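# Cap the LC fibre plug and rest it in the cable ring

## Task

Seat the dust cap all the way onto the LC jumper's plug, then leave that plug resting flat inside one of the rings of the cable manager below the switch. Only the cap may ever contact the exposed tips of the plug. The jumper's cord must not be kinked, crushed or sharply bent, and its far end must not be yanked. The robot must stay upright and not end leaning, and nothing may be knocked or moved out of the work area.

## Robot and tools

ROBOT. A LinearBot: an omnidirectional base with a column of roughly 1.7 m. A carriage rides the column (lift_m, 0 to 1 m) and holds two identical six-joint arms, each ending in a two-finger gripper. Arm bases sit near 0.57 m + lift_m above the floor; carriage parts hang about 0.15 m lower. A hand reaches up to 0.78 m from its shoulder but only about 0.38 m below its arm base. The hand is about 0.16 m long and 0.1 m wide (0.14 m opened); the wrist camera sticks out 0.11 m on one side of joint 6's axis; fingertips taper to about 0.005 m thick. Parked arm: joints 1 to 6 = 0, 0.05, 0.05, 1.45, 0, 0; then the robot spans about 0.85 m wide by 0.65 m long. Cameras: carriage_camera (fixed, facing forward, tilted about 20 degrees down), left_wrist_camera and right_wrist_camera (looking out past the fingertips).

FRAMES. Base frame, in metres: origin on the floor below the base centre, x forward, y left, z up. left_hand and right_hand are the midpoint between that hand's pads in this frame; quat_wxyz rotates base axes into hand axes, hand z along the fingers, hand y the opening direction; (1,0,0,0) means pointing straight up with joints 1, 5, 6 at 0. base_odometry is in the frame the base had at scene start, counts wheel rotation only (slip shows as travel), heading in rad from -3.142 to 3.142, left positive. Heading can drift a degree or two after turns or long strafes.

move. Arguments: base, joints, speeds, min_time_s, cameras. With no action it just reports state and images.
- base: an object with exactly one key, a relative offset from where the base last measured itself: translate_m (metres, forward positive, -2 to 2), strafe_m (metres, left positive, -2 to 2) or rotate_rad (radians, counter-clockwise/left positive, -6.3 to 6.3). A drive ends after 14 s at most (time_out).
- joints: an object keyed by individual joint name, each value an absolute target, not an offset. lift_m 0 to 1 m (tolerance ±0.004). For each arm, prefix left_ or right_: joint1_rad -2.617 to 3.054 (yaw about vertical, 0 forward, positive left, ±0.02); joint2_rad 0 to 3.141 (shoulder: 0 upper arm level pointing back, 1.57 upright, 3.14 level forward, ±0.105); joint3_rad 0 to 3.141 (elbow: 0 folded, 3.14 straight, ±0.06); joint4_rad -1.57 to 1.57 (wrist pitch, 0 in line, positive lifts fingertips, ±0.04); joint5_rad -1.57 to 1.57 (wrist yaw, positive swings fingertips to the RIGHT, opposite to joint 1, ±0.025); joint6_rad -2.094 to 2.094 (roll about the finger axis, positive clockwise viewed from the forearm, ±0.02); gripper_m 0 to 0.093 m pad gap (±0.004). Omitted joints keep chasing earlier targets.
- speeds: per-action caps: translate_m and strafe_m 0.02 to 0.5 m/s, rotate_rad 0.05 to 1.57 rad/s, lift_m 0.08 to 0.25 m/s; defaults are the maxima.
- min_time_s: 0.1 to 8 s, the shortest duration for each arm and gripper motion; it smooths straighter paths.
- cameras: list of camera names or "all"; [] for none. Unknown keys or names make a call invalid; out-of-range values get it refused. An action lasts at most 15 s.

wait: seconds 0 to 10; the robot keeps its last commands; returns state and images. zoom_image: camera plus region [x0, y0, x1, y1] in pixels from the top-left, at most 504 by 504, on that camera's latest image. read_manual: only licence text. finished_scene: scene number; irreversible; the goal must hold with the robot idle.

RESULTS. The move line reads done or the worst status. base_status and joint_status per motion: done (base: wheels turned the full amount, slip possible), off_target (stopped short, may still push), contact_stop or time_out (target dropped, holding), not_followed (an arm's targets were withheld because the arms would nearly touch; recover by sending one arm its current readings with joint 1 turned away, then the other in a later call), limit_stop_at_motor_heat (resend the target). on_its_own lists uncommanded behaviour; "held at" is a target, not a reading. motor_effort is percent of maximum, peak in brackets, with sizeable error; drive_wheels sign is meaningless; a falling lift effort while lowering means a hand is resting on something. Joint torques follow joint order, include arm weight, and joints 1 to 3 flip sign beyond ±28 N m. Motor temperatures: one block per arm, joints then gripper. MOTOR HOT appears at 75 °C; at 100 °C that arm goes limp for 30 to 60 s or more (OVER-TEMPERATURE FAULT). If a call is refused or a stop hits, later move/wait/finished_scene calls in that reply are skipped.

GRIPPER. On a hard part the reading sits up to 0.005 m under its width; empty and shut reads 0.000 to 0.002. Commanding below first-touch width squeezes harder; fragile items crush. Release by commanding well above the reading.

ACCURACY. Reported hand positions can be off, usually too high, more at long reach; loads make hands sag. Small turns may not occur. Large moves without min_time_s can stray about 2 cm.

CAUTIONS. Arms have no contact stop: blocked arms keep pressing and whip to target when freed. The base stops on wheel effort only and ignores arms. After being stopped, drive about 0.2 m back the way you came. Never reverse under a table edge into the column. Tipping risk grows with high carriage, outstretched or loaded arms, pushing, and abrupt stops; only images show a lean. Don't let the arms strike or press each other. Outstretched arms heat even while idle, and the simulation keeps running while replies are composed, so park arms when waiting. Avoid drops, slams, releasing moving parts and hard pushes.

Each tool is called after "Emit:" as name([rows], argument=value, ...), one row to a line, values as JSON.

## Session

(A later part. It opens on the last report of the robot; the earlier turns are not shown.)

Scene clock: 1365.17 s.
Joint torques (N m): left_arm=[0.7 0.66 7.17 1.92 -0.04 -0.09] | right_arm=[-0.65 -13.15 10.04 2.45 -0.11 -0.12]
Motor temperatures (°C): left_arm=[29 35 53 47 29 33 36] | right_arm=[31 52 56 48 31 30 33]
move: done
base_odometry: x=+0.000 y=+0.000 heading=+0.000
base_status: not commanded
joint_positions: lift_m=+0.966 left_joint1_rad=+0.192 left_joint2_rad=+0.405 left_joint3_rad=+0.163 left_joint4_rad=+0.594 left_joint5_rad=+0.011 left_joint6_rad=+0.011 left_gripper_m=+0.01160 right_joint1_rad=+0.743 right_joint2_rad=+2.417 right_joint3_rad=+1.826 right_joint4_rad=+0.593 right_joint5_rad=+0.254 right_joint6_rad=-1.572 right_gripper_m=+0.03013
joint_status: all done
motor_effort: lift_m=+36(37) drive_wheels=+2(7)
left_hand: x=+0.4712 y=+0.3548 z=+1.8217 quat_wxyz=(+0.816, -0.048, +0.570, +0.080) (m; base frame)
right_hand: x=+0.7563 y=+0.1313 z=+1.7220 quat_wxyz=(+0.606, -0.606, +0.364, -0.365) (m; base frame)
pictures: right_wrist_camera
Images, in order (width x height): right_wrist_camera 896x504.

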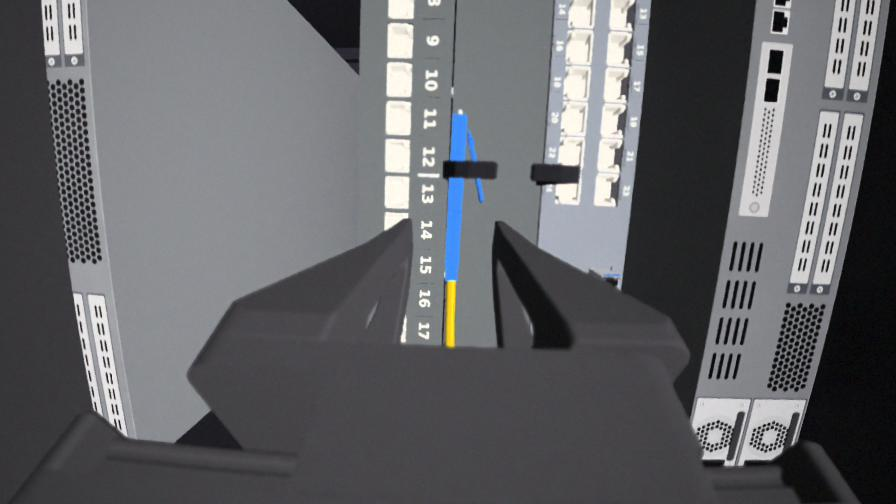

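Emit:
move(joints={"right_joint1_rad": 0.733, "right_joint2_rad": 2.456, "right_joint3_rad": 1.877, "right_joint4_rad": 0.563, "right_joint5_rad": 0.241, "right_joint6_rad": -1.582, "right_gripper_m": 0.012}, min_time_s=1.5, cameras=["right_wrist_camera"])

Emit:
zoom_image(camera="right_wrist_camera", region=[370, 120, 550, 340])

Scene clock: 1394.87 s.
Joint torques (N m): left_arm=[0.69 0.68 7.17 1.92 -0.04 -0.09] | right_arm=[-0.65 -13.27 10.09 2.42 -0.1 -0.12]
Motor temperatures (°C): left_arm=[29 35 53 47 29 33 36] | right_arm=[31 52 55 51 31 30 33]
move: done
base_odometry: x=+0.000 y=+0.000 heading=+0.000
base_status: not commanded
joint_positions: lift_m=+0.966 left_joint1_rad=+0.192 left_joint2_rad=+0.405 left_joint3_rad=+0.163 left_joint4_rad=+0.594 left_joint5_rad=+0.011 left_joint6_rad=+0.011 left_gripper_m=+0.01160 right_joint1_rad=+0.739 right_joint2_rad=+2.429 right_joint3_rad=+1.851 right_joint4_rad=+0.581 right_joint5_rad=+0.251 right_joint6_rad=-1.572 right_gripper_m=+0.01214
joint_status: all done
motor_effort: lift_m=+36(37) drive_wheels=+0(5)
left_hand: x=+0.4712 y=+0.3548 z=+1.8217 quat_wxyz=(+0.816, -0.048, +0.570, +0.080) (m; base frame)
right_hand: x=+0.7600 y=+0.1321 z=+1.7227 quat_wxyz=(+0.607, -0.606, +0.364, -0.365) (m; base frame)
pictures: right_wrist_camera
Images, in order (width x height): right_wrist_camera 896x504.

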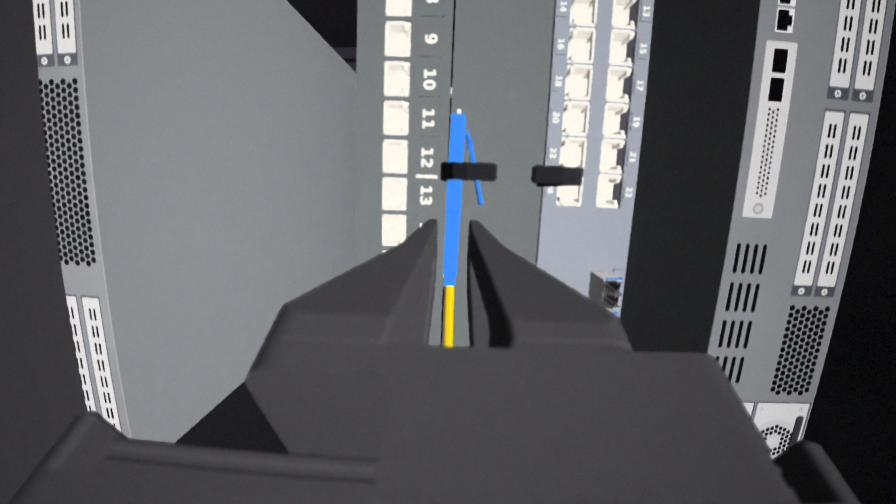

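Scaled by 2.291 from the camera's 896x504 image, which has a finer 1280x720 frame.

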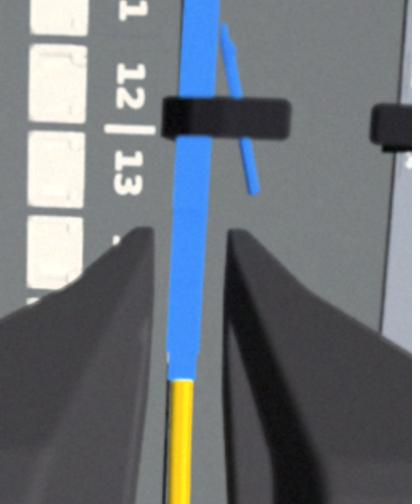

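Emit:
move(joints={"right_gripper_m": 0.007}, min_time_s=1.0, cameras=[])

Emit:
move(joints={"right_gripper_m": 0.005}, min_time_s=0.8, cameras=["right_wrist_camera"])

Emit:
zoom_image(camera="right_wrist_camera", region=[370, 90, 550, 310])

Scene clock: 1401.63 s.
Joint torques (N m): left_arm=[0.7 0.65 7.17 1.92 -0.05 -0.08] | right_arm=[-0.64 -13.26 10.03 2.45 -0.09 -0.12]
Motor temperatures (°C): left_arm=[29 35 53 47 29 33 36] | right_arm=[31 53 55 50 31 30 33]
move: done
base_odometry: x=+0.000 y=+0.000 heading=+0.000
base_status: not commanded
joint_positions: lift_m=+0.966 left_joint1_rad=+0.192 left_joint2_rad=+0.405 left_joint3_rad=+0.163 left_joint4_rad=+0.594 left_joint5_rad=+0.011 left_joint6_rad=+0.011 left_gripper_m=+0.01160 right_joint1_rad=+0.739 right_joint2_rad=+2.430 right_joint3_rad=+1.851 right_joint4_rad=+0.579 right_joint5_rad=+0.250 right_joint6_rad=-1.572 right_gripper_m=+0.00714
joint_status: all done
motor_effort: lift_m=+36(37) drive_wheels=+1(4)
left_hand: x=+0.4712 y=+0.3548 z=+1.8217 quat_wxyz=(+0.816, -0.048, +0.570, +0.080) (m; base frame)
right_hand: x=+0.7599 y=+0.1322 z=+1.7223 quat_wxyz=(+0.606, -0.606, +0.363, -0.364) (m; base frame)
pictures: none
No camera images: "cameras" was empty.

Scene clock: 1402.73 s.
Joint torques (N m): left_arm=[0.69 0.66 7.17 1.91 -0.04 -0.09] | right_arm=[-0.65 -13.26 10.03 2.45 -0.09 -0.12]
Motor temperatures (°C): left_arm=[29 35 53 47 29 33 36] | right_arm=[31 53 55 50 31 30 33]
move: done
base_odometry: x=+0.000 y=+0.000 heading=+0.000
base_status: not commanded
joint_positions: lift_m=+0.966 left_joint1_rad=+0.192 left_joint2_rad=+0.405 left_joint3_rad=+0.163 left_joint4_rad=+0.594 left_joint5_rad=+0.011 left_joint6_rad=+0.011 left_gripper_m=+0.01160 right_joint1_rad=+0.739 right_joint2_rad=+2.430 right_joint3_rad=+1.852 right_joint4_rad=+0.579 right_joint5_rad=+0.250 right_joint6_rad=-1.572 right_gripper_m=+0.00520
joint_status: all done
motor_effort: lift_m=+36(37) drive_wheels=+0(4)
left_hand: x=+0.4712 y=+0.3548 z=+1.8217 quat_wxyz=(+0.816, -0.048, +0.570, +0.080) (m; base frame)
right_hand: x=+0.7600 y=+0.1322 z=+1.7224 quat_wxyz=(+0.606, -0.606, +0.363, -0.364) (m; base frame)
pictures: right_wrist_camera
Images, in order (width x height): right_wrist_camera 896x504.

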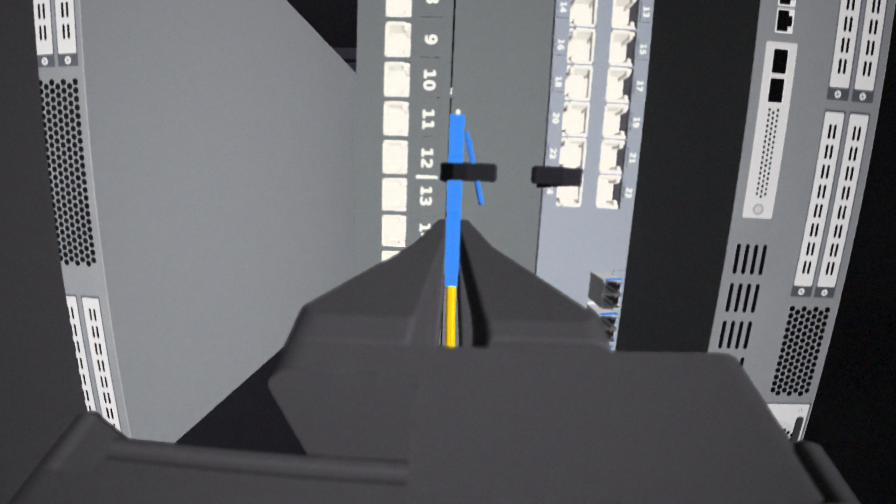

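Scaled by 2.291 from the camera's 896x504 image, which has a finer 1280x720 frame.

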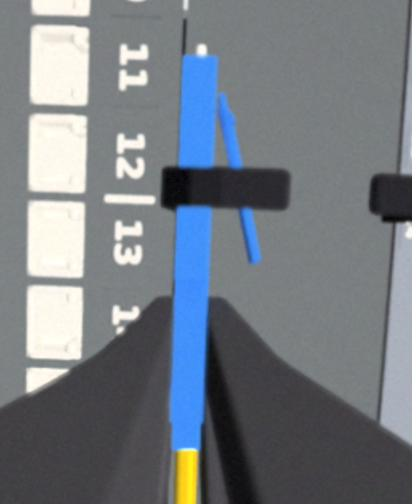

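Emit:
move(joints={"right_gripper_m": 0.003}, min_time_s=0.8, cameras=[])

Emit:
move(joints={"right_gripper_m": 0.001}, min_time_s=0.8, cameras=["right_wrist_camera"])

Emit:
zoom_image(camera="right_wrist_camera", region=[370, 90, 550, 310])

Scene clock: 1413.47 s.
Joint torques (N m): left_arm=[0.69 0.64 7.17 1.92 -0.04 -0.09] | right_arm=[-0.65 -13.29 9.99 2.45 -0.09 -0.12]
Motor temperatures (°C): left_arm=[29 35 53 47 29 33 36] | right_arm=[31 53 57 49 31 30 33]
move: done
base_odometry: x=+0.000 y=+0.000 heading=+0.000
base_status: not commanded
joint_positions: lift_m=+0.966 left_joint1_rad=+0.192 left_joint2_rad=+0.405 left_joint3_rad=+0.163 left_joint4_rad=+0.594 left_joint5_rad=+0.011 left_joint6_rad=+0.011 left_gripper_m=+0.01160 right_joint1_rad=+0.739 right_joint2_rad=+2.430 right_joint3_rad=+1.852 right_joint4_rad=+0.579 right_joint5_rad=+0.250 right_joint6_rad=-1.572 right_gripper_m=+0.00340
joint_status: all done
motor_effort: lift_m=+36(37) drive_wheels=+0(5)
left_hand: x=+0.4712 y=+0.3548 z=+1.8217 quat_wxyz=(+0.816, -0.048, +0.570, +0.080) (m; base frame)
right_hand: x=+0.7600 y=+0.1323 z=+1.7225 quat_wxyz=(+0.606, -0.606, +0.363, -0.364) (m; base frame)
pictures: none
No camera images: "cameras" was empty.

Scene clock: 1414.57 s.
Joint torques (N m): left_arm=[0.69 0.65 7.17 1.92 -0.04 -0.09] | right_arm=[-0.64 -13.26 9.96 2.45 -0.1 -0.12]
Motor temperatures (°C): left_arm=[29 35 53 47 29 33 36] | right_arm=[31 53 57 49 31 30 33]
move: done
base_odometry: x=+0.000 y=+0.000 heading=+0.000
base_status: not commanded
joint_positions: lift_m=+0.966 left_joint1_rad=+0.192 left_joint2_rad=+0.405 left_joint3_rad=+0.163 left_joint4_rad=+0.594 left_joint5_rad=+0.011 left_joint6_rad=+0.011 left_gripper_m=+0.01160 right_joint1_rad=+0.739 right_joint2_rad=+2.430 right_joint3_rad=+1.852 right_joint4_rad=+0.579 right_joint5_rad=+0.250 right_joint6_rad=-1.572 right_gripper_m=+0.00340
joint_status: all done
motor_effort: lift_m=+36(37) drive_wheels=+1(5)
left_hand: x=+0.4712 y=+0.3548 z=+1.8217 quat_wxyz=(+0.816, -0.048, +0.570, +0.080) (m; base frame)
right_hand: x=+0.7600 y=+0.1323 z=+1.7225 quat_wxyz=(+0.606, -0.606, +0.363, -0.364) (m; base frame)
pictures: right_wrist_camera
Images, in order (width x height): right_wrist_camera 896x504.

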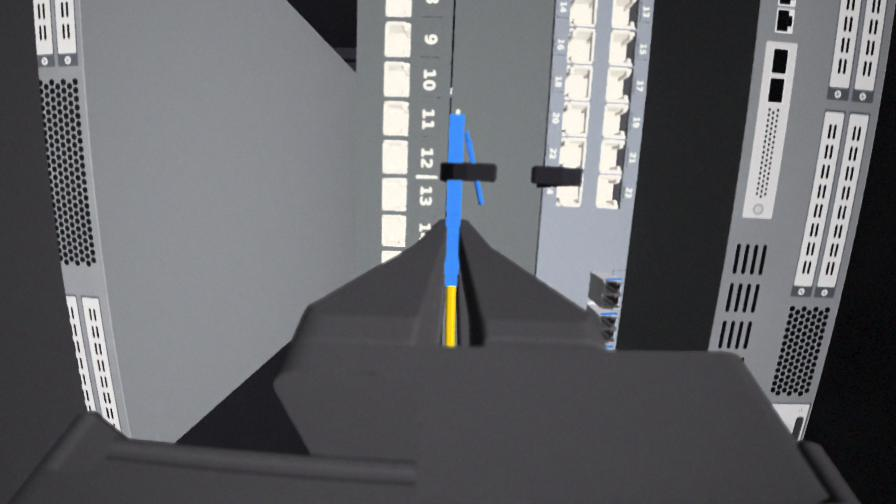

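Scaled by 2.291 from the camera's 896x504 image, which has a finer 1280x720 frame.

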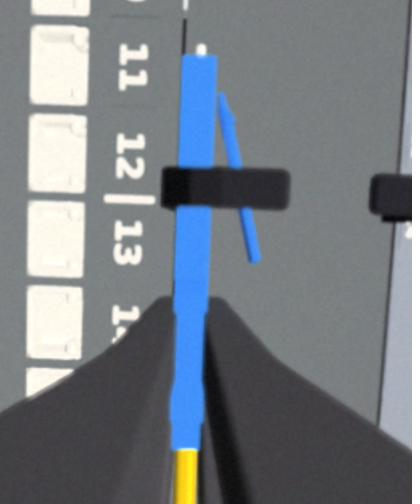

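Emit:
move(joints={"right_gripper_m": 0.0, "lift_m": 0.974}, speeds={"lift_m": 0.08}, min_time_s=0.8, cameras=["right_wrist_camera", "carriage_camera"])

Emit:
zoom_image(camera="right_wrist_camera", region=[370, 90, 550, 310])

Scene clock: 1422.50 s.
Joint torques (N m): left_arm=[0.68 0.65 7.34 1.88 -0.04 -0.09] | right_arm=[-0.66 -13.87 9.63 2.49 -0.1 -0.12]
Motor temperatures (°C): left_arm=[29 35 53 47 29 33 36] | right_arm=[31 53 57 49 31 30 33]
move: done
base_odometry: x=+0.000 y=+0.000 heading=+0.000
base_status: not commanded
joint_positions: lift_m=+0.974 left_joint1_rad=+0.192 left_joint2_rad=+0.405 left_joint3_rad=+0.161 left_joint4_rad=+0.597 left_joint5_rad=+0.011 left_joint6_rad=+0.011 left_gripper_m=+0.01160 right_joint1_rad=+0.739 right_joint2_rad=+2.436 right_joint3_rad=+1.856 right_joint4_rad=+0.576 right_joint5_rad=+0.250 right_joint6_rad=-1.573 right_gripper_m=+0.00340
joint_status: all done
motor_effort: lift_m=+36(42) drive_wheels=+0(5)
left_hand: x=+0.4710 y=+0.3548 z=+1.8297 quat_wxyz=(+0.817, -0.047, +0.570, +0.080) (m; base frame)
right_hand: x=+0.7606 y=+0.1328 z=+1.7277 quat_wxyz=(+0.605, -0.608, +0.364, -0.364) (m; base frame)
pictures: carriage_camera, right_wrist_camera
Images, in order (width x height): carriage_camera 896x504, right_wrist_camera 896x504.

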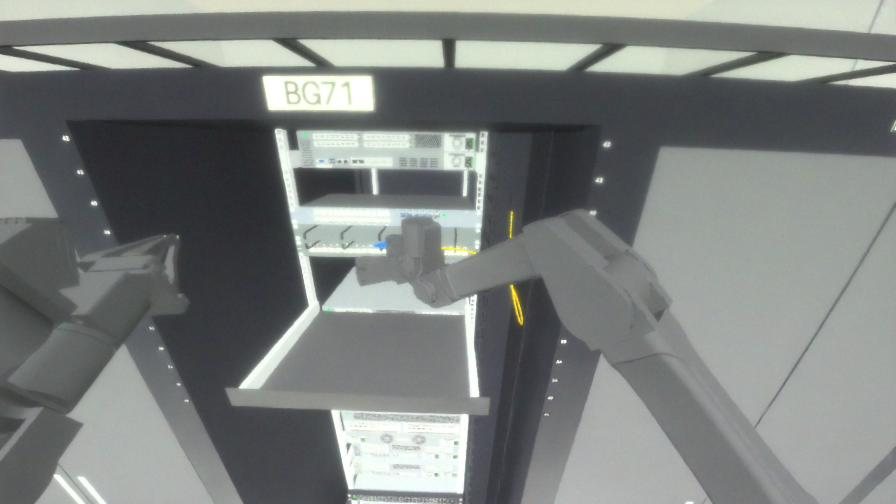

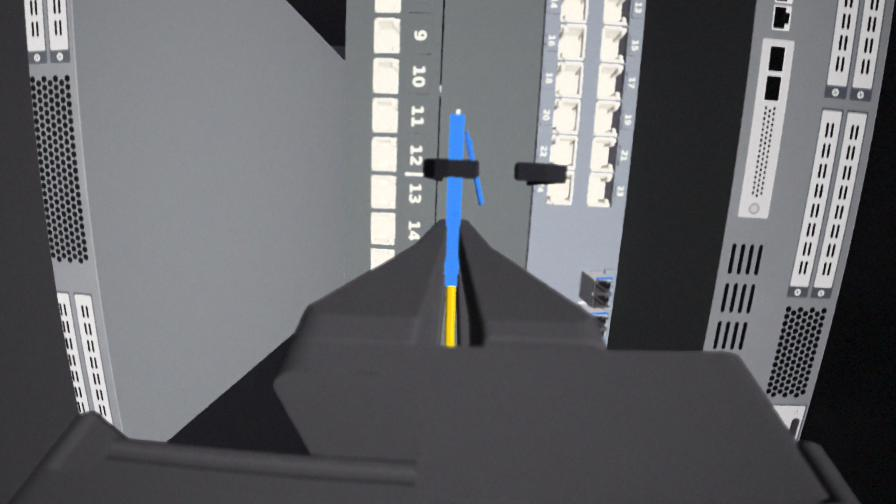

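Scaled by 2.291 from the camera's 896x504 image, which has a finer 1280x720 frame.

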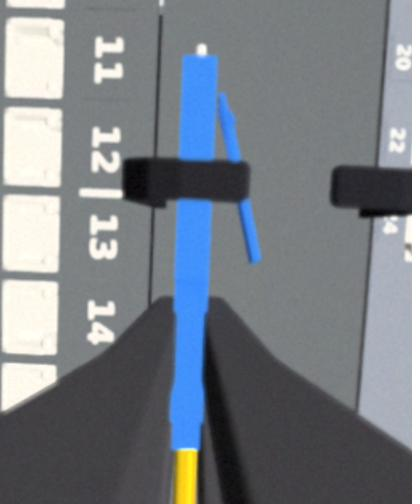

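Emit:
move(joints={"right_joint1_rad": 0.760, "right_joint2_rad": 2.444, "right_joint3_rad": 1.855, "right_joint4_rad": 0.576, "right_joint5_rad": 0.446, "right_joint6_rad": -1.582}, min_time_s=2.0, cameras=["right_wrist_camera", "carriage_camera"])

Emit:
zoom_image(camera="carriage_camera", region=[290, 180, 500, 300])

Scene clock: 1503.80 s.
Joint torques (N m): left_arm=[0.68 0.66 7.32 1.88 -0.03 -0.09] | right_arm=[0.62 -14.93 7.71 2.61 0.09 -0.12]
Motor temperatures (°C): left_arm=[29 34 53 48 29 33 36] | right_arm=[31 58 55 49 31 30 35]
move: done
base_odometry: x=+0.000 y=+0.000 heading=+0.000
base_status: not commanded
joint_positions: lift_m=+0.974 left_joint1_rad=+0.192 left_joint2_rad=+0.405 left_joint3_rad=+0.161 left_joint4_rad=+0.597 left_joint5_rad=+0.011 left_joint6_rad=+0.011 left_gripper_m=+0.01160 right_joint1_rad=+0.753 right_joint2_rad=+2.436 right_joint3_rad=+1.856 right_joint4_rad=+0.576 right_joint5_rad=+0.436 right_joint6_rad=-1.573 right_gripper_m=+0.00340
joint_status: all done
motor_effort: lift_m=+36(36) drive_wheels=-1(4)
left_hand: x=+0.4710 y=+0.3548 z=+1.8297 quat_wxyz=(+0.817, -0.047, +0.570, +0.080) (m; base frame)
right_hand: x=+0.7671 y=+0.1112 z=+1.7278 quat_wxyz=(+0.571, -0.574, +0.414, -0.415) (m; base frame)
pictures: carriage_camera, right_wrist_camera
Images, in order (width x height): carriage_camera 896x504, right_wrist_camera 896x504.

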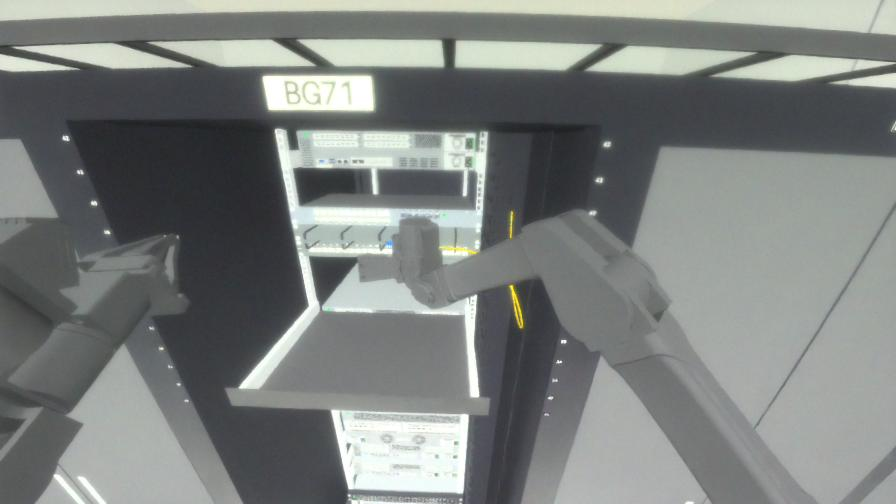

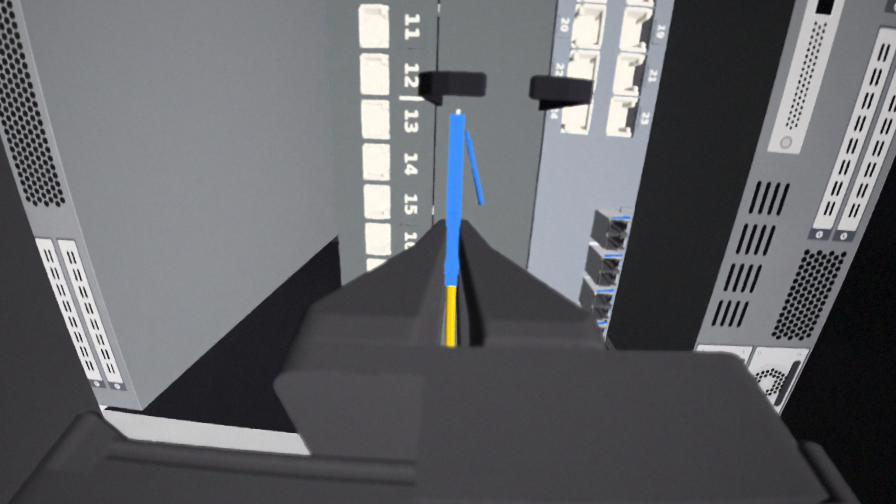

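Scaled by 2.400 from the camera's 896x504 image, which has a finer 1280x720 frame.

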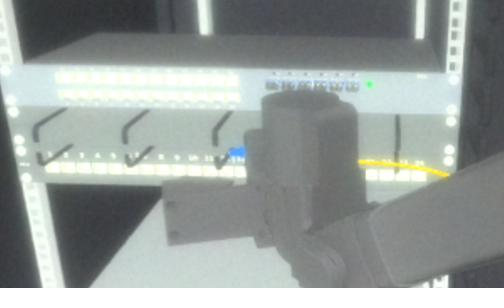

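Emit:
move(joints={"right_joint1_rad": 0.776, "right_joint2_rad": 2.410, "right_joint3_rad": 1.795, "right_joint4_rad": 0.612, "right_joint5_rad": 0.500, "right_joint6_rad": -1.582}, min_time_s=1.5, cameras=["right_wrist_camera"])

Emit:
zoom_image(camera="right_wrist_camera", region=[390, 50, 610, 310])

Scene clock: 1579.93 s.
Joint torques (N m): left_arm=[0.7 0.68 7.34 1.88 -0.04 -0.09] | right_arm=[0.54 -18 6.15 2.57 0.14 -0.11]
Motor temperatures (°C): left_arm=[29 34 53 48 29 33 36] | right_arm=[31 62 53 51 31 30 35]
move: done
base_odometry: x=+0.000 y=+0.000 heading=+0.000
base_status: not commanded
joint_positions: lift_m=+0.974 left_joint1_rad=+0.192 left_joint2_rad=+0.405 left_joint3_rad=+0.161 left_joint4_rad=+0.597 left_joint5_rad=+0.011 left_joint6_rad=+0.011 left_gripper_m=+0.01160 right_joint1_rad=+0.770 right_joint2_rad=+2.436 right_joint3_rad=+1.812 right_joint4_rad=+0.616 right_joint5_rad=+0.487 right_joint6_rad=-1.573 right_gripper_m=+0.00340
joint_status: all done
motor_effort: lift_m=+36(36) drive_wheels=+2(6)
left_hand: x=+0.4710 y=+0.3548 z=+1.8297 quat_wxyz=(+0.817, -0.047, +0.570, +0.080) (m; base frame)
right_hand: x=+0.7599 y=+0.1092 z=+1.7166 quat_wxyz=(+0.562, -0.569, +0.424, -0.425) (m; base frame)
pictures: right_wrist_camera
Images, in order (width x height): right_wrist_camera 896x504.

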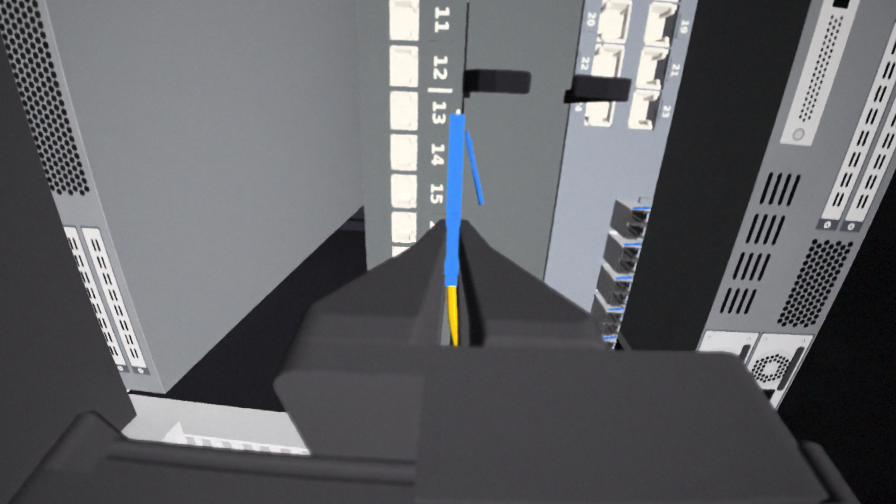

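Scaled by 1.938 from the camera's 896x504 image, which has a finer 1280x720 frame.

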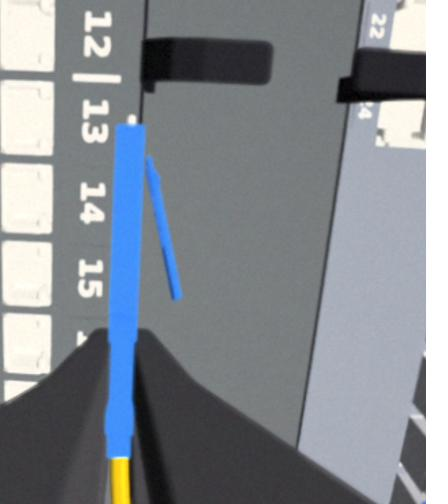

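Emit:
move(joints={"right_joint1_rad": 0.717, "right_joint2_rad": 2.300, "right_joint3_rad": 1.628, "right_joint4_rad": 0.674, "right_joint5_rad": 0.259, "right_joint6_rad": -1.582}, min_time_s=2.0, cameras=["right_wrist_camera"])

Emit:
zoom_image(camera="right_wrist_camera", region=[390, 50, 610, 310])

Scene clock: 1597.47 s.
Joint torques (N m): left_arm=[0.7 0.68 7.34 1.88 -0.04 -0.09] | right_arm=[-0.84 -18.22 5.96 2.58 -0.01 -0.11]
Motor temperatures (°C): left_arm=[29 34 53 48 29 33 36] | right_arm=[31 66 52 52 31 30 36]
move: done
base_odometry: x=+0.000 y=+0.000 heading=+0.000
base_status: not commanded
joint_positions: lift_m=+0.974 left_joint1_rad=+0.192 left_joint2_rad=+0.405 left_joint3_rad=+0.161 left_joint4_rad=+0.597 left_joint5_rad=+0.011 left_joint6_rad=+0.011 left_gripper_m=+0.01160 right_joint1_rad=+0.725 right_joint2_rad=+2.337 right_joint3_rad=+1.646 right_joint4_rad=+0.679 right_joint5_rad=+0.260 right_joint6_rad=-1.573 right_gripper_m=+0.00340
joint_status: all done
motor_effort: lift_m=+36(36) drive_wheels=+1(5)
left_hand: x=+0.4710 y=+0.3548 z=+1.8297 quat_wxyz=(+0.817, -0.047, +0.570, +0.080) (m; base frame)
right_hand: x=+0.7462 y=+0.1043 z=+1.7189 quat_wxyz=(+0.597, -0.606, +0.372, -0.371) (m; base frame)
pictures: right_wrist_camera
Images, in order (width x height): right_wrist_camera 896x504.

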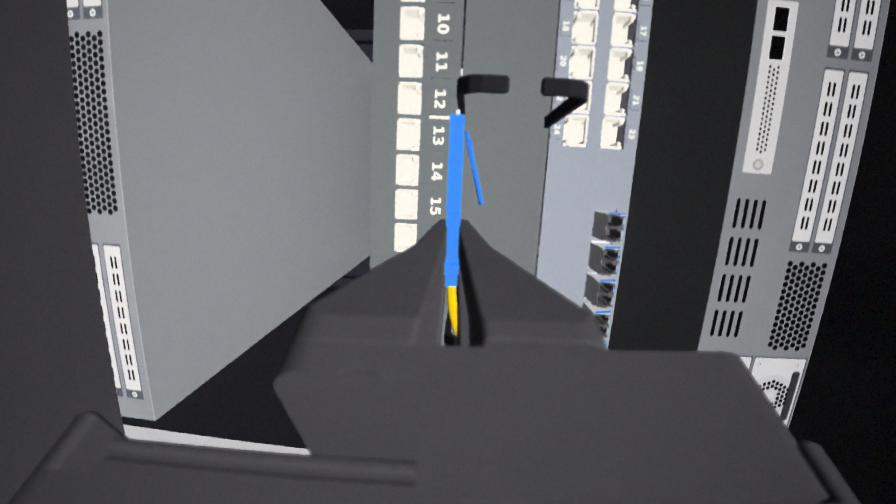

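Scaled by 1.938 from the camera's 896x504 image, which has a finer 1280x720 frame.

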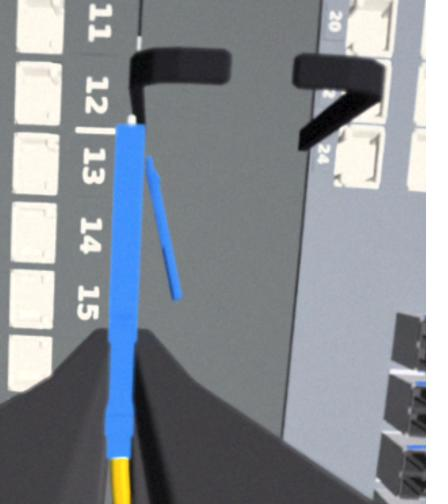

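Emit:
move(joints={"right_joint1_rad": 0.621, "right_joint2_rad": 2.265, "right_joint3_rad": 1.561, "right_joint4_rad": 0.702, "right_joint5_rad": -0.165, "right_joint6_rad": -1.582, "lift_m": 0.984}, speeds={"lift_m": 0.08}, min_time_s=2.0, cameras=["right_wrist_camera"])

Emit:
zoom_image(camera="right_wrist_camera", region=[390, 50, 610, 310])

Scene clock: 1610.47 s.
Joint torques (N m): left_arm=[0.7 0.68 7.36 1.89 -0.05 -0.09] | right_arm=[-0.64 -17.91 5.91 2.61 -0.13 -0.11]
Motor temperatures (°C): left_arm=[29 34 53 48 29 33 36] | right_arm=[31 72 52 54 31 30 36]
move: done
base_odometry: x=+0.000 y=+0.000 heading=+0.000
base_status: not commanded
joint_positions: lift_m=+0.984 left_joint1_rad=+0.192 left_joint2_rad=+0.405 left_joint3_rad=+0.161 left_joint4_rad=+0.597 left_joint5_rad=+0.011 left_joint6_rad=+0.011 left_gripper_m=+0.01160 right_joint1_rad=+0.626 right_joint2_rad=+2.302 right_joint3_rad=+1.578 right_joint4_rad=+0.705 right_joint5_rad=-0.153 right_joint6_rad=-1.574 right_gripper_m=+0.00340
joint_status: all done
motor_effort: lift_m=+36(42) drive_wheels=+2(4)
left_hand: x=+0.4711 y=+0.3548 z=+1.8396 quat_wxyz=(+0.816, -0.047, +0.570, +0.080) (m; base frame)
right_hand: x=+0.7374 y=+0.1032 z=+1.7260 quat_wxyz=(+0.646, -0.659, +0.275, -0.270) (m; base frame)
pictures: right_wrist_camera
Images, in order (width x height): right_wrist_camera 896x504.

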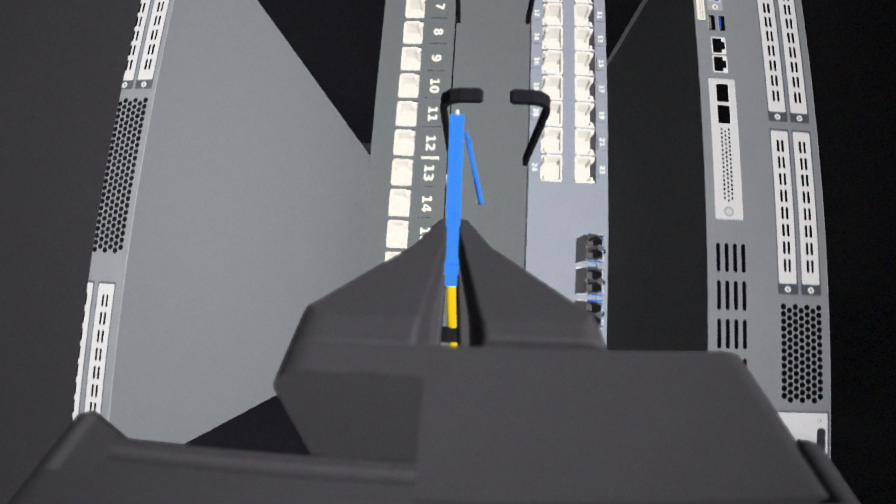

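Scaled by 1.938 from the camera's 896x504 image, which has a finer 1280x720 frame.

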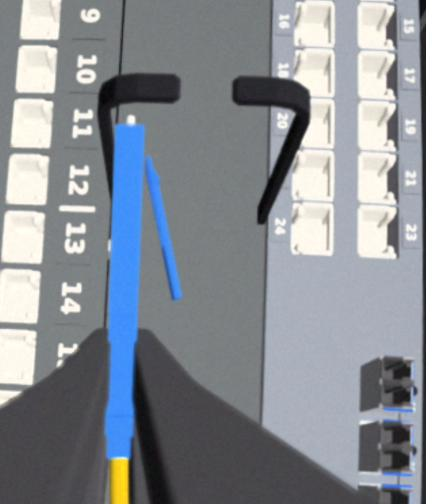

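Emit:
move(joints={"right_joint1_rad": 0.557, "right_joint2_rad": 2.408, "right_joint3_rad": 1.738, "right_joint4_rad": 0.653, "right_joint5_rad": -0.632, "right_joint6_rad": -1.582}, min_time_s=2.0, cameras=["right_wrist_camera", "carriage_camera"])

Emit:
zoom_image(camera="carriage_camera", region=[290, 180, 500, 300])

Scene clock: 1633.17 s.
Joint torques (N m): left_arm=[0.69 0.68 7.34 1.89 -0.03 -0.09] | right_arm=[-0.59 -12.7 9.65 2.23 -0.11 -0.11]
Motor temperatures (°C): left_arm=[29 34 53 48 29 33 37] | right_arm=[31 75 53 54 31 30 36]
move: done
MOTOR HOT: joint 2 (shoulder) of the right arm reports 75 °C; the controller stops that arm at 100 °C. To cool a motor, set the load down, stop pushing, or move to a pose that needs little force.
base_odometry: x=+0.000 y=+0.000 heading=+0.000
base_status: not commanded
joint_positions: lift_m=+0.984 left_joint1_rad=+0.192 left_joint2_rad=+0.405 left_joint3_rad=+0.161 left_joint4_rad=+0.597 left_joint5_rad=+0.011 left_joint6_rad=+0.011 left_gripper_m=+0.01160 right_joint1_rad=+0.563 right_joint2_rad=+2.383 right_joint3_rad=+1.712 right_joint4_rad=+0.668 right_joint5_rad=-0.621 right_joint6_rad=-1.574 right_gripper_m=+0.00340
joint_status: all done
motor_effort: lift_m=+36(36) drive_wheels=+0(4)
left_hand: x=+0.4711 y=+0.3548 z=+1.8396 quat_wxyz=(+0.816, -0.047, +0.570, +0.080) (m; base frame)
right_hand: x=+0.7157 y=+0.1269 z=+1.7271 quat_wxyz=(+0.693, -0.695, +0.136, -0.136) (m; base frame)
pictures: carriage_camera, right_wrist_camera
Images, in order (width x height): carriage_camera 896x504, right_wrist_camera 896x504.

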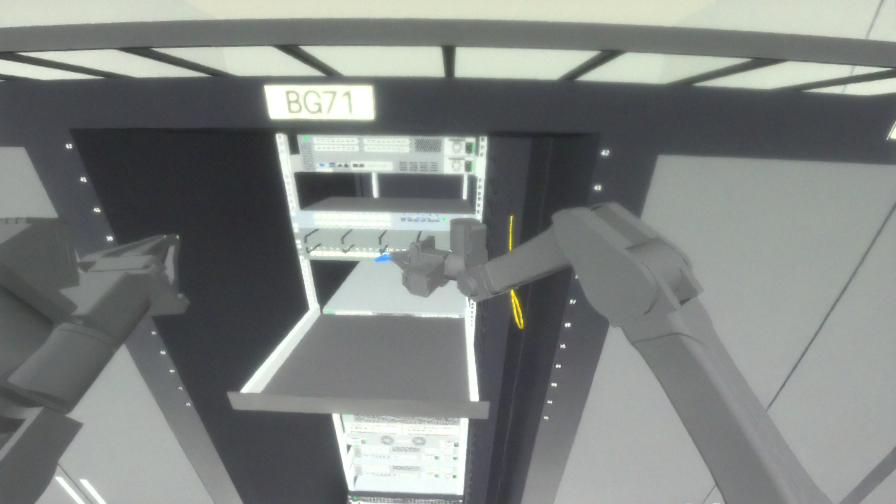

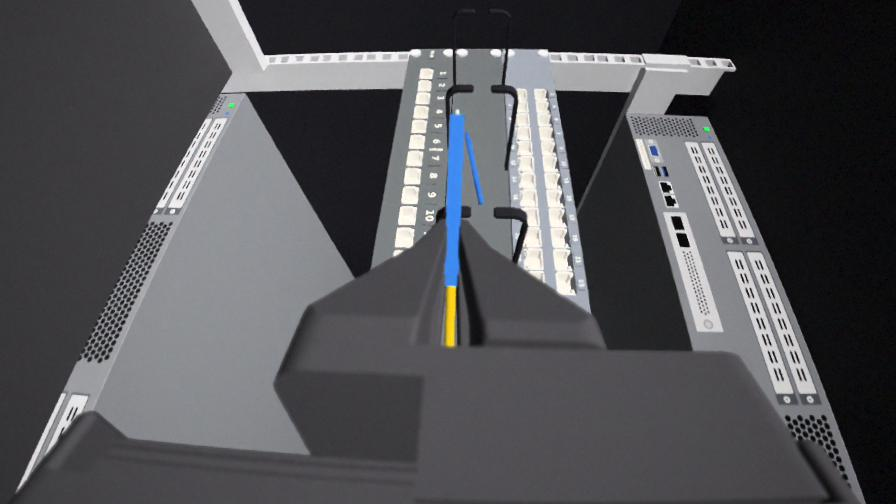

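Scaled by 2.400 from the camera's 896x504 image, which has a finer 1280x720 frame.

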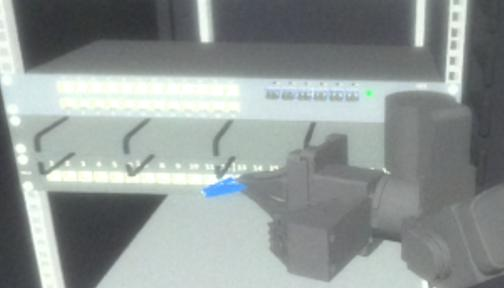

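Emit:
move(joints={"left_joint1_rad": -0.042, "left_joint2_rad": 1.766, "left_joint3_rad": 1.60, "left_joint4_rad": -0.805, "left_joint5_rad": 0.570, "left_joint6_rad": 0.674}, min_time_s=3.0, cameras=["right_wrist_camera", "left_wrist_camera", "carriage_camera"])

Scene clock: 1695.30 s.
Joint torques (N m): left_arm=[-0.58 -6.93 11.23 1.28 0.45 0.12] | right_arm=[-0.49 -12.94 9.51 2.28 -0.11 -0.11]
Motor temperatures (°C): left_arm=[29 34 53 48 29 33 37] | right_arm=[31 62 58 50 31 30 36]
move: done
MOTOR HOT: cleared for the motors of the right arm.
base_odometry: x=+0.000 y=+0.000 heading=+0.000
base_status: not commanded
joint_positions: lift_m=+0.984 left_joint1_rad=-0.034 left_joint2_rad=+1.752 left_joint3_rad=+1.561 left_joint4_rad=-0.796 left_joint5_rad=+0.555 left_joint6_rad=+0.662 left_gripper_m=+0.01159 right_joint1_rad=+0.562 right_joint2_rad=+2.386 right_joint3_rad=+1.714 right_joint4_rad=+0.664 right_joint5_rad=-0.624 right_joint6_rad=-1.574 right_gripper_m=+0.00340
joint_status: all done
motor_effort: lift_m=+36(36) drive_wheels=+5(6)
left_hand: x=+0.6528 y=+0.2013 z=+1.7402 quat_wxyz=(+0.345, +0.388, +0.839, -0.164) (m; base frame)
right_hand: x=+0.7159 y=+0.1267 z=+1.7254 quat_wxyz=(+0.692, -0.696, +0.136, -0.134) (m; base frame)
pictures: carriage_camera, left_wrist_camera, right_wrist_camera
Images, in order (width x height): carriage_camera 896x504, left_wrist_camera 896x504, right_wrist_camera 896x504.

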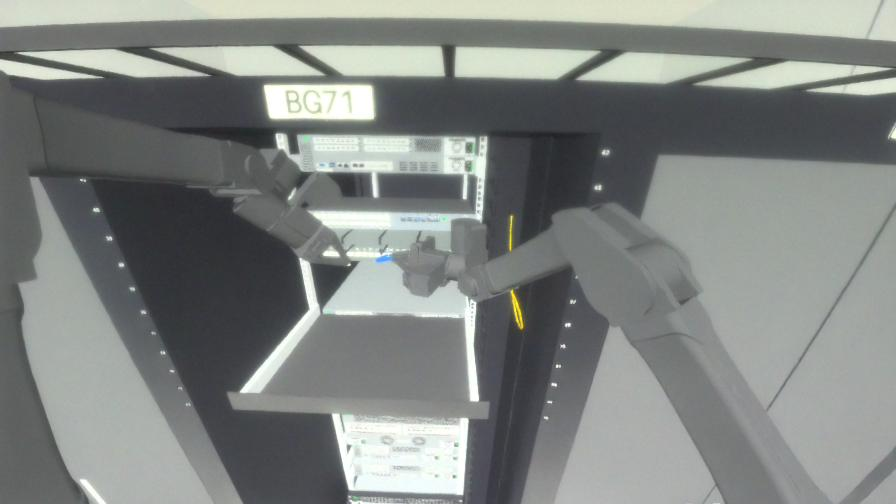

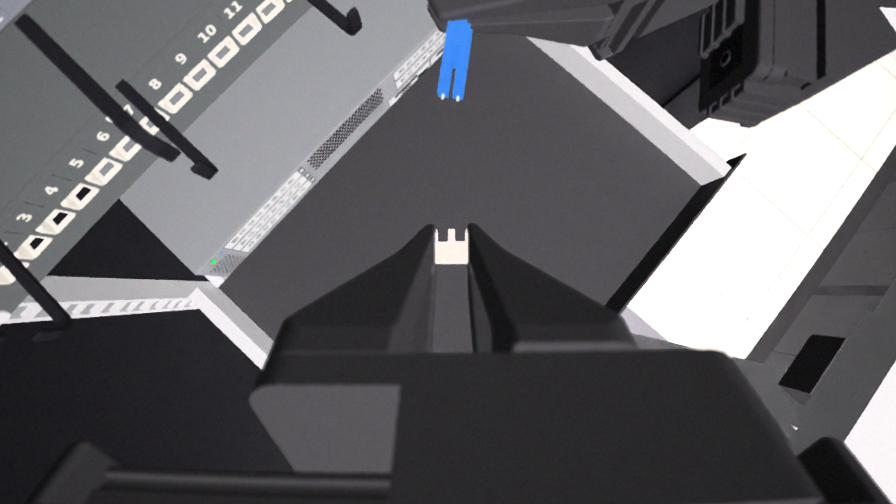

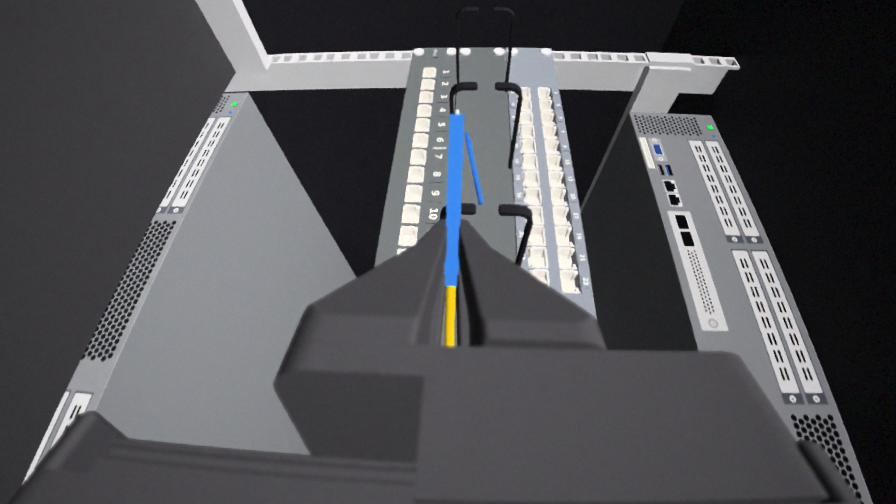

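Emit:
zoom_image(camera="left_wrist_camera", region=[360, 10, 550, 290])

Emit:
zoom_image(camera="right_wrist_camera", region=[390, 0, 570, 300])

Scaled by 1.800 from the camera's 896x504 image, which has a finer 1280x720 frame.

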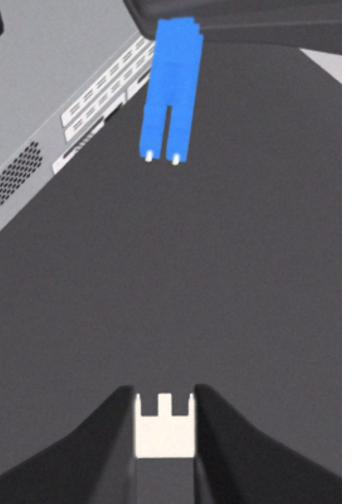

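Scaled by 1.680 from the camera's 896x504 image, which has a finer 1280x720 frame.

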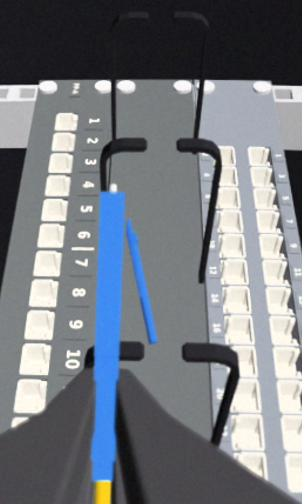

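Emit:
move(joints={"left_joint1_rad": -0.073, "left_joint2_rad": 1.873, "left_joint3_rad": 1.735, "left_joint4_rad": -0.853, "left_joint5_rad": 0.594, "left_joint6_rad": 0.724}, min_time_s=2.0, cameras=["right_wrist_camera", "left_wrist_camera"])

Emit:
zoom_image(camera="left_wrist_camera", region=[370, 80, 530, 290])

Emit:
zoom_image(camera="right_wrist_camera", region=[390, 0, 570, 240])

Scene clock: 1735.57 s.
Joint torques (N m): left_arm=[-0.59 -7.61 11.14 1.22 0.48 0.12] | right_arm=[-0.49 -12.93 9.51 2.27 -0.1 -0.11]
Motor temperatures (°C): left_arm=[29 38 62 44 29 33 37] | right_arm=[31 64 56 50 31 30 36]
move: done
base_odometry: x=+0.000 y=+0.000 heading=+0.000
base_status: not commanded
joint_positions: lift_m=+0.984 left_joint1_rad=-0.065 left_joint2_rad=+1.857 left_joint3_rad=+1.697 left_joint4_rad=-0.845 left_joint5_rad=+0.580 left_joint6_rad=+0.713 left_gripper_m=+0.01159 right_joint1_rad=+0.562 right_joint2_rad=+2.386 right_joint3_rad=+1.714 right_joint4_rad=+0.664 right_joint5_rad=-0.624 right_joint6_rad=-1.574 right_gripper_m=+0.00340
joint_status: all done
motor_effort: lift_m=+36(36) drive_wheels=+2(6)
left_hand: x=+0.6708 y=+0.1829 z=+1.7411 quat_wxyz=(+0.341, +0.423, +0.821, -0.175) (m; base frame)
right_hand: x=+0.7159 y=+0.1267 z=+1.7254 quat_wxyz=(+0.692, -0.696, +0.136, -0.134) (m; base frame)
pictures: left_wrist_camera, right_wrist_camera
Images, in order (width x height): left_wrist_camera 896x504, right_wrist_camera 896x504.

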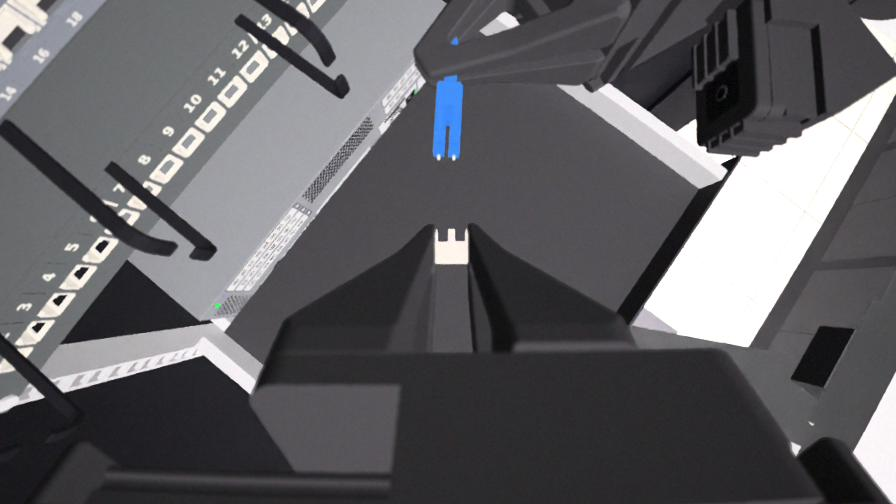

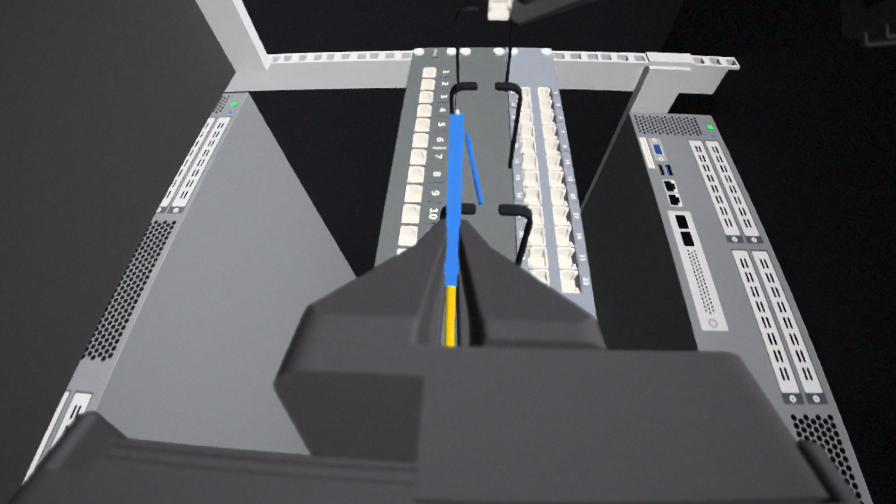

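Scaled by 2.400 from the camera's 896x504 image, which has a finer 1280x720 frame.

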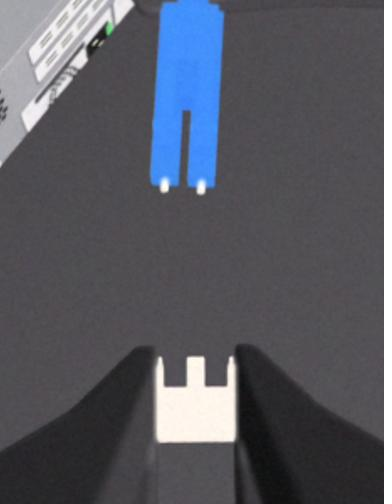

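Scaled by 2.100 from the camera's 896x504 image, which has a finer 1280x720 frame.

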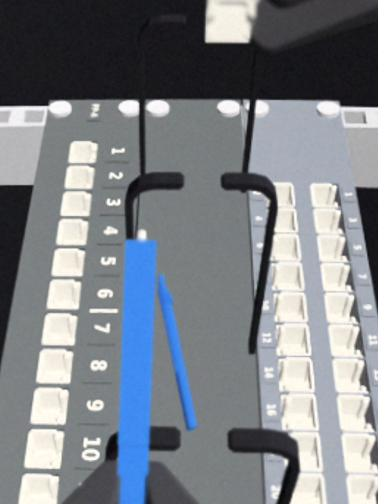

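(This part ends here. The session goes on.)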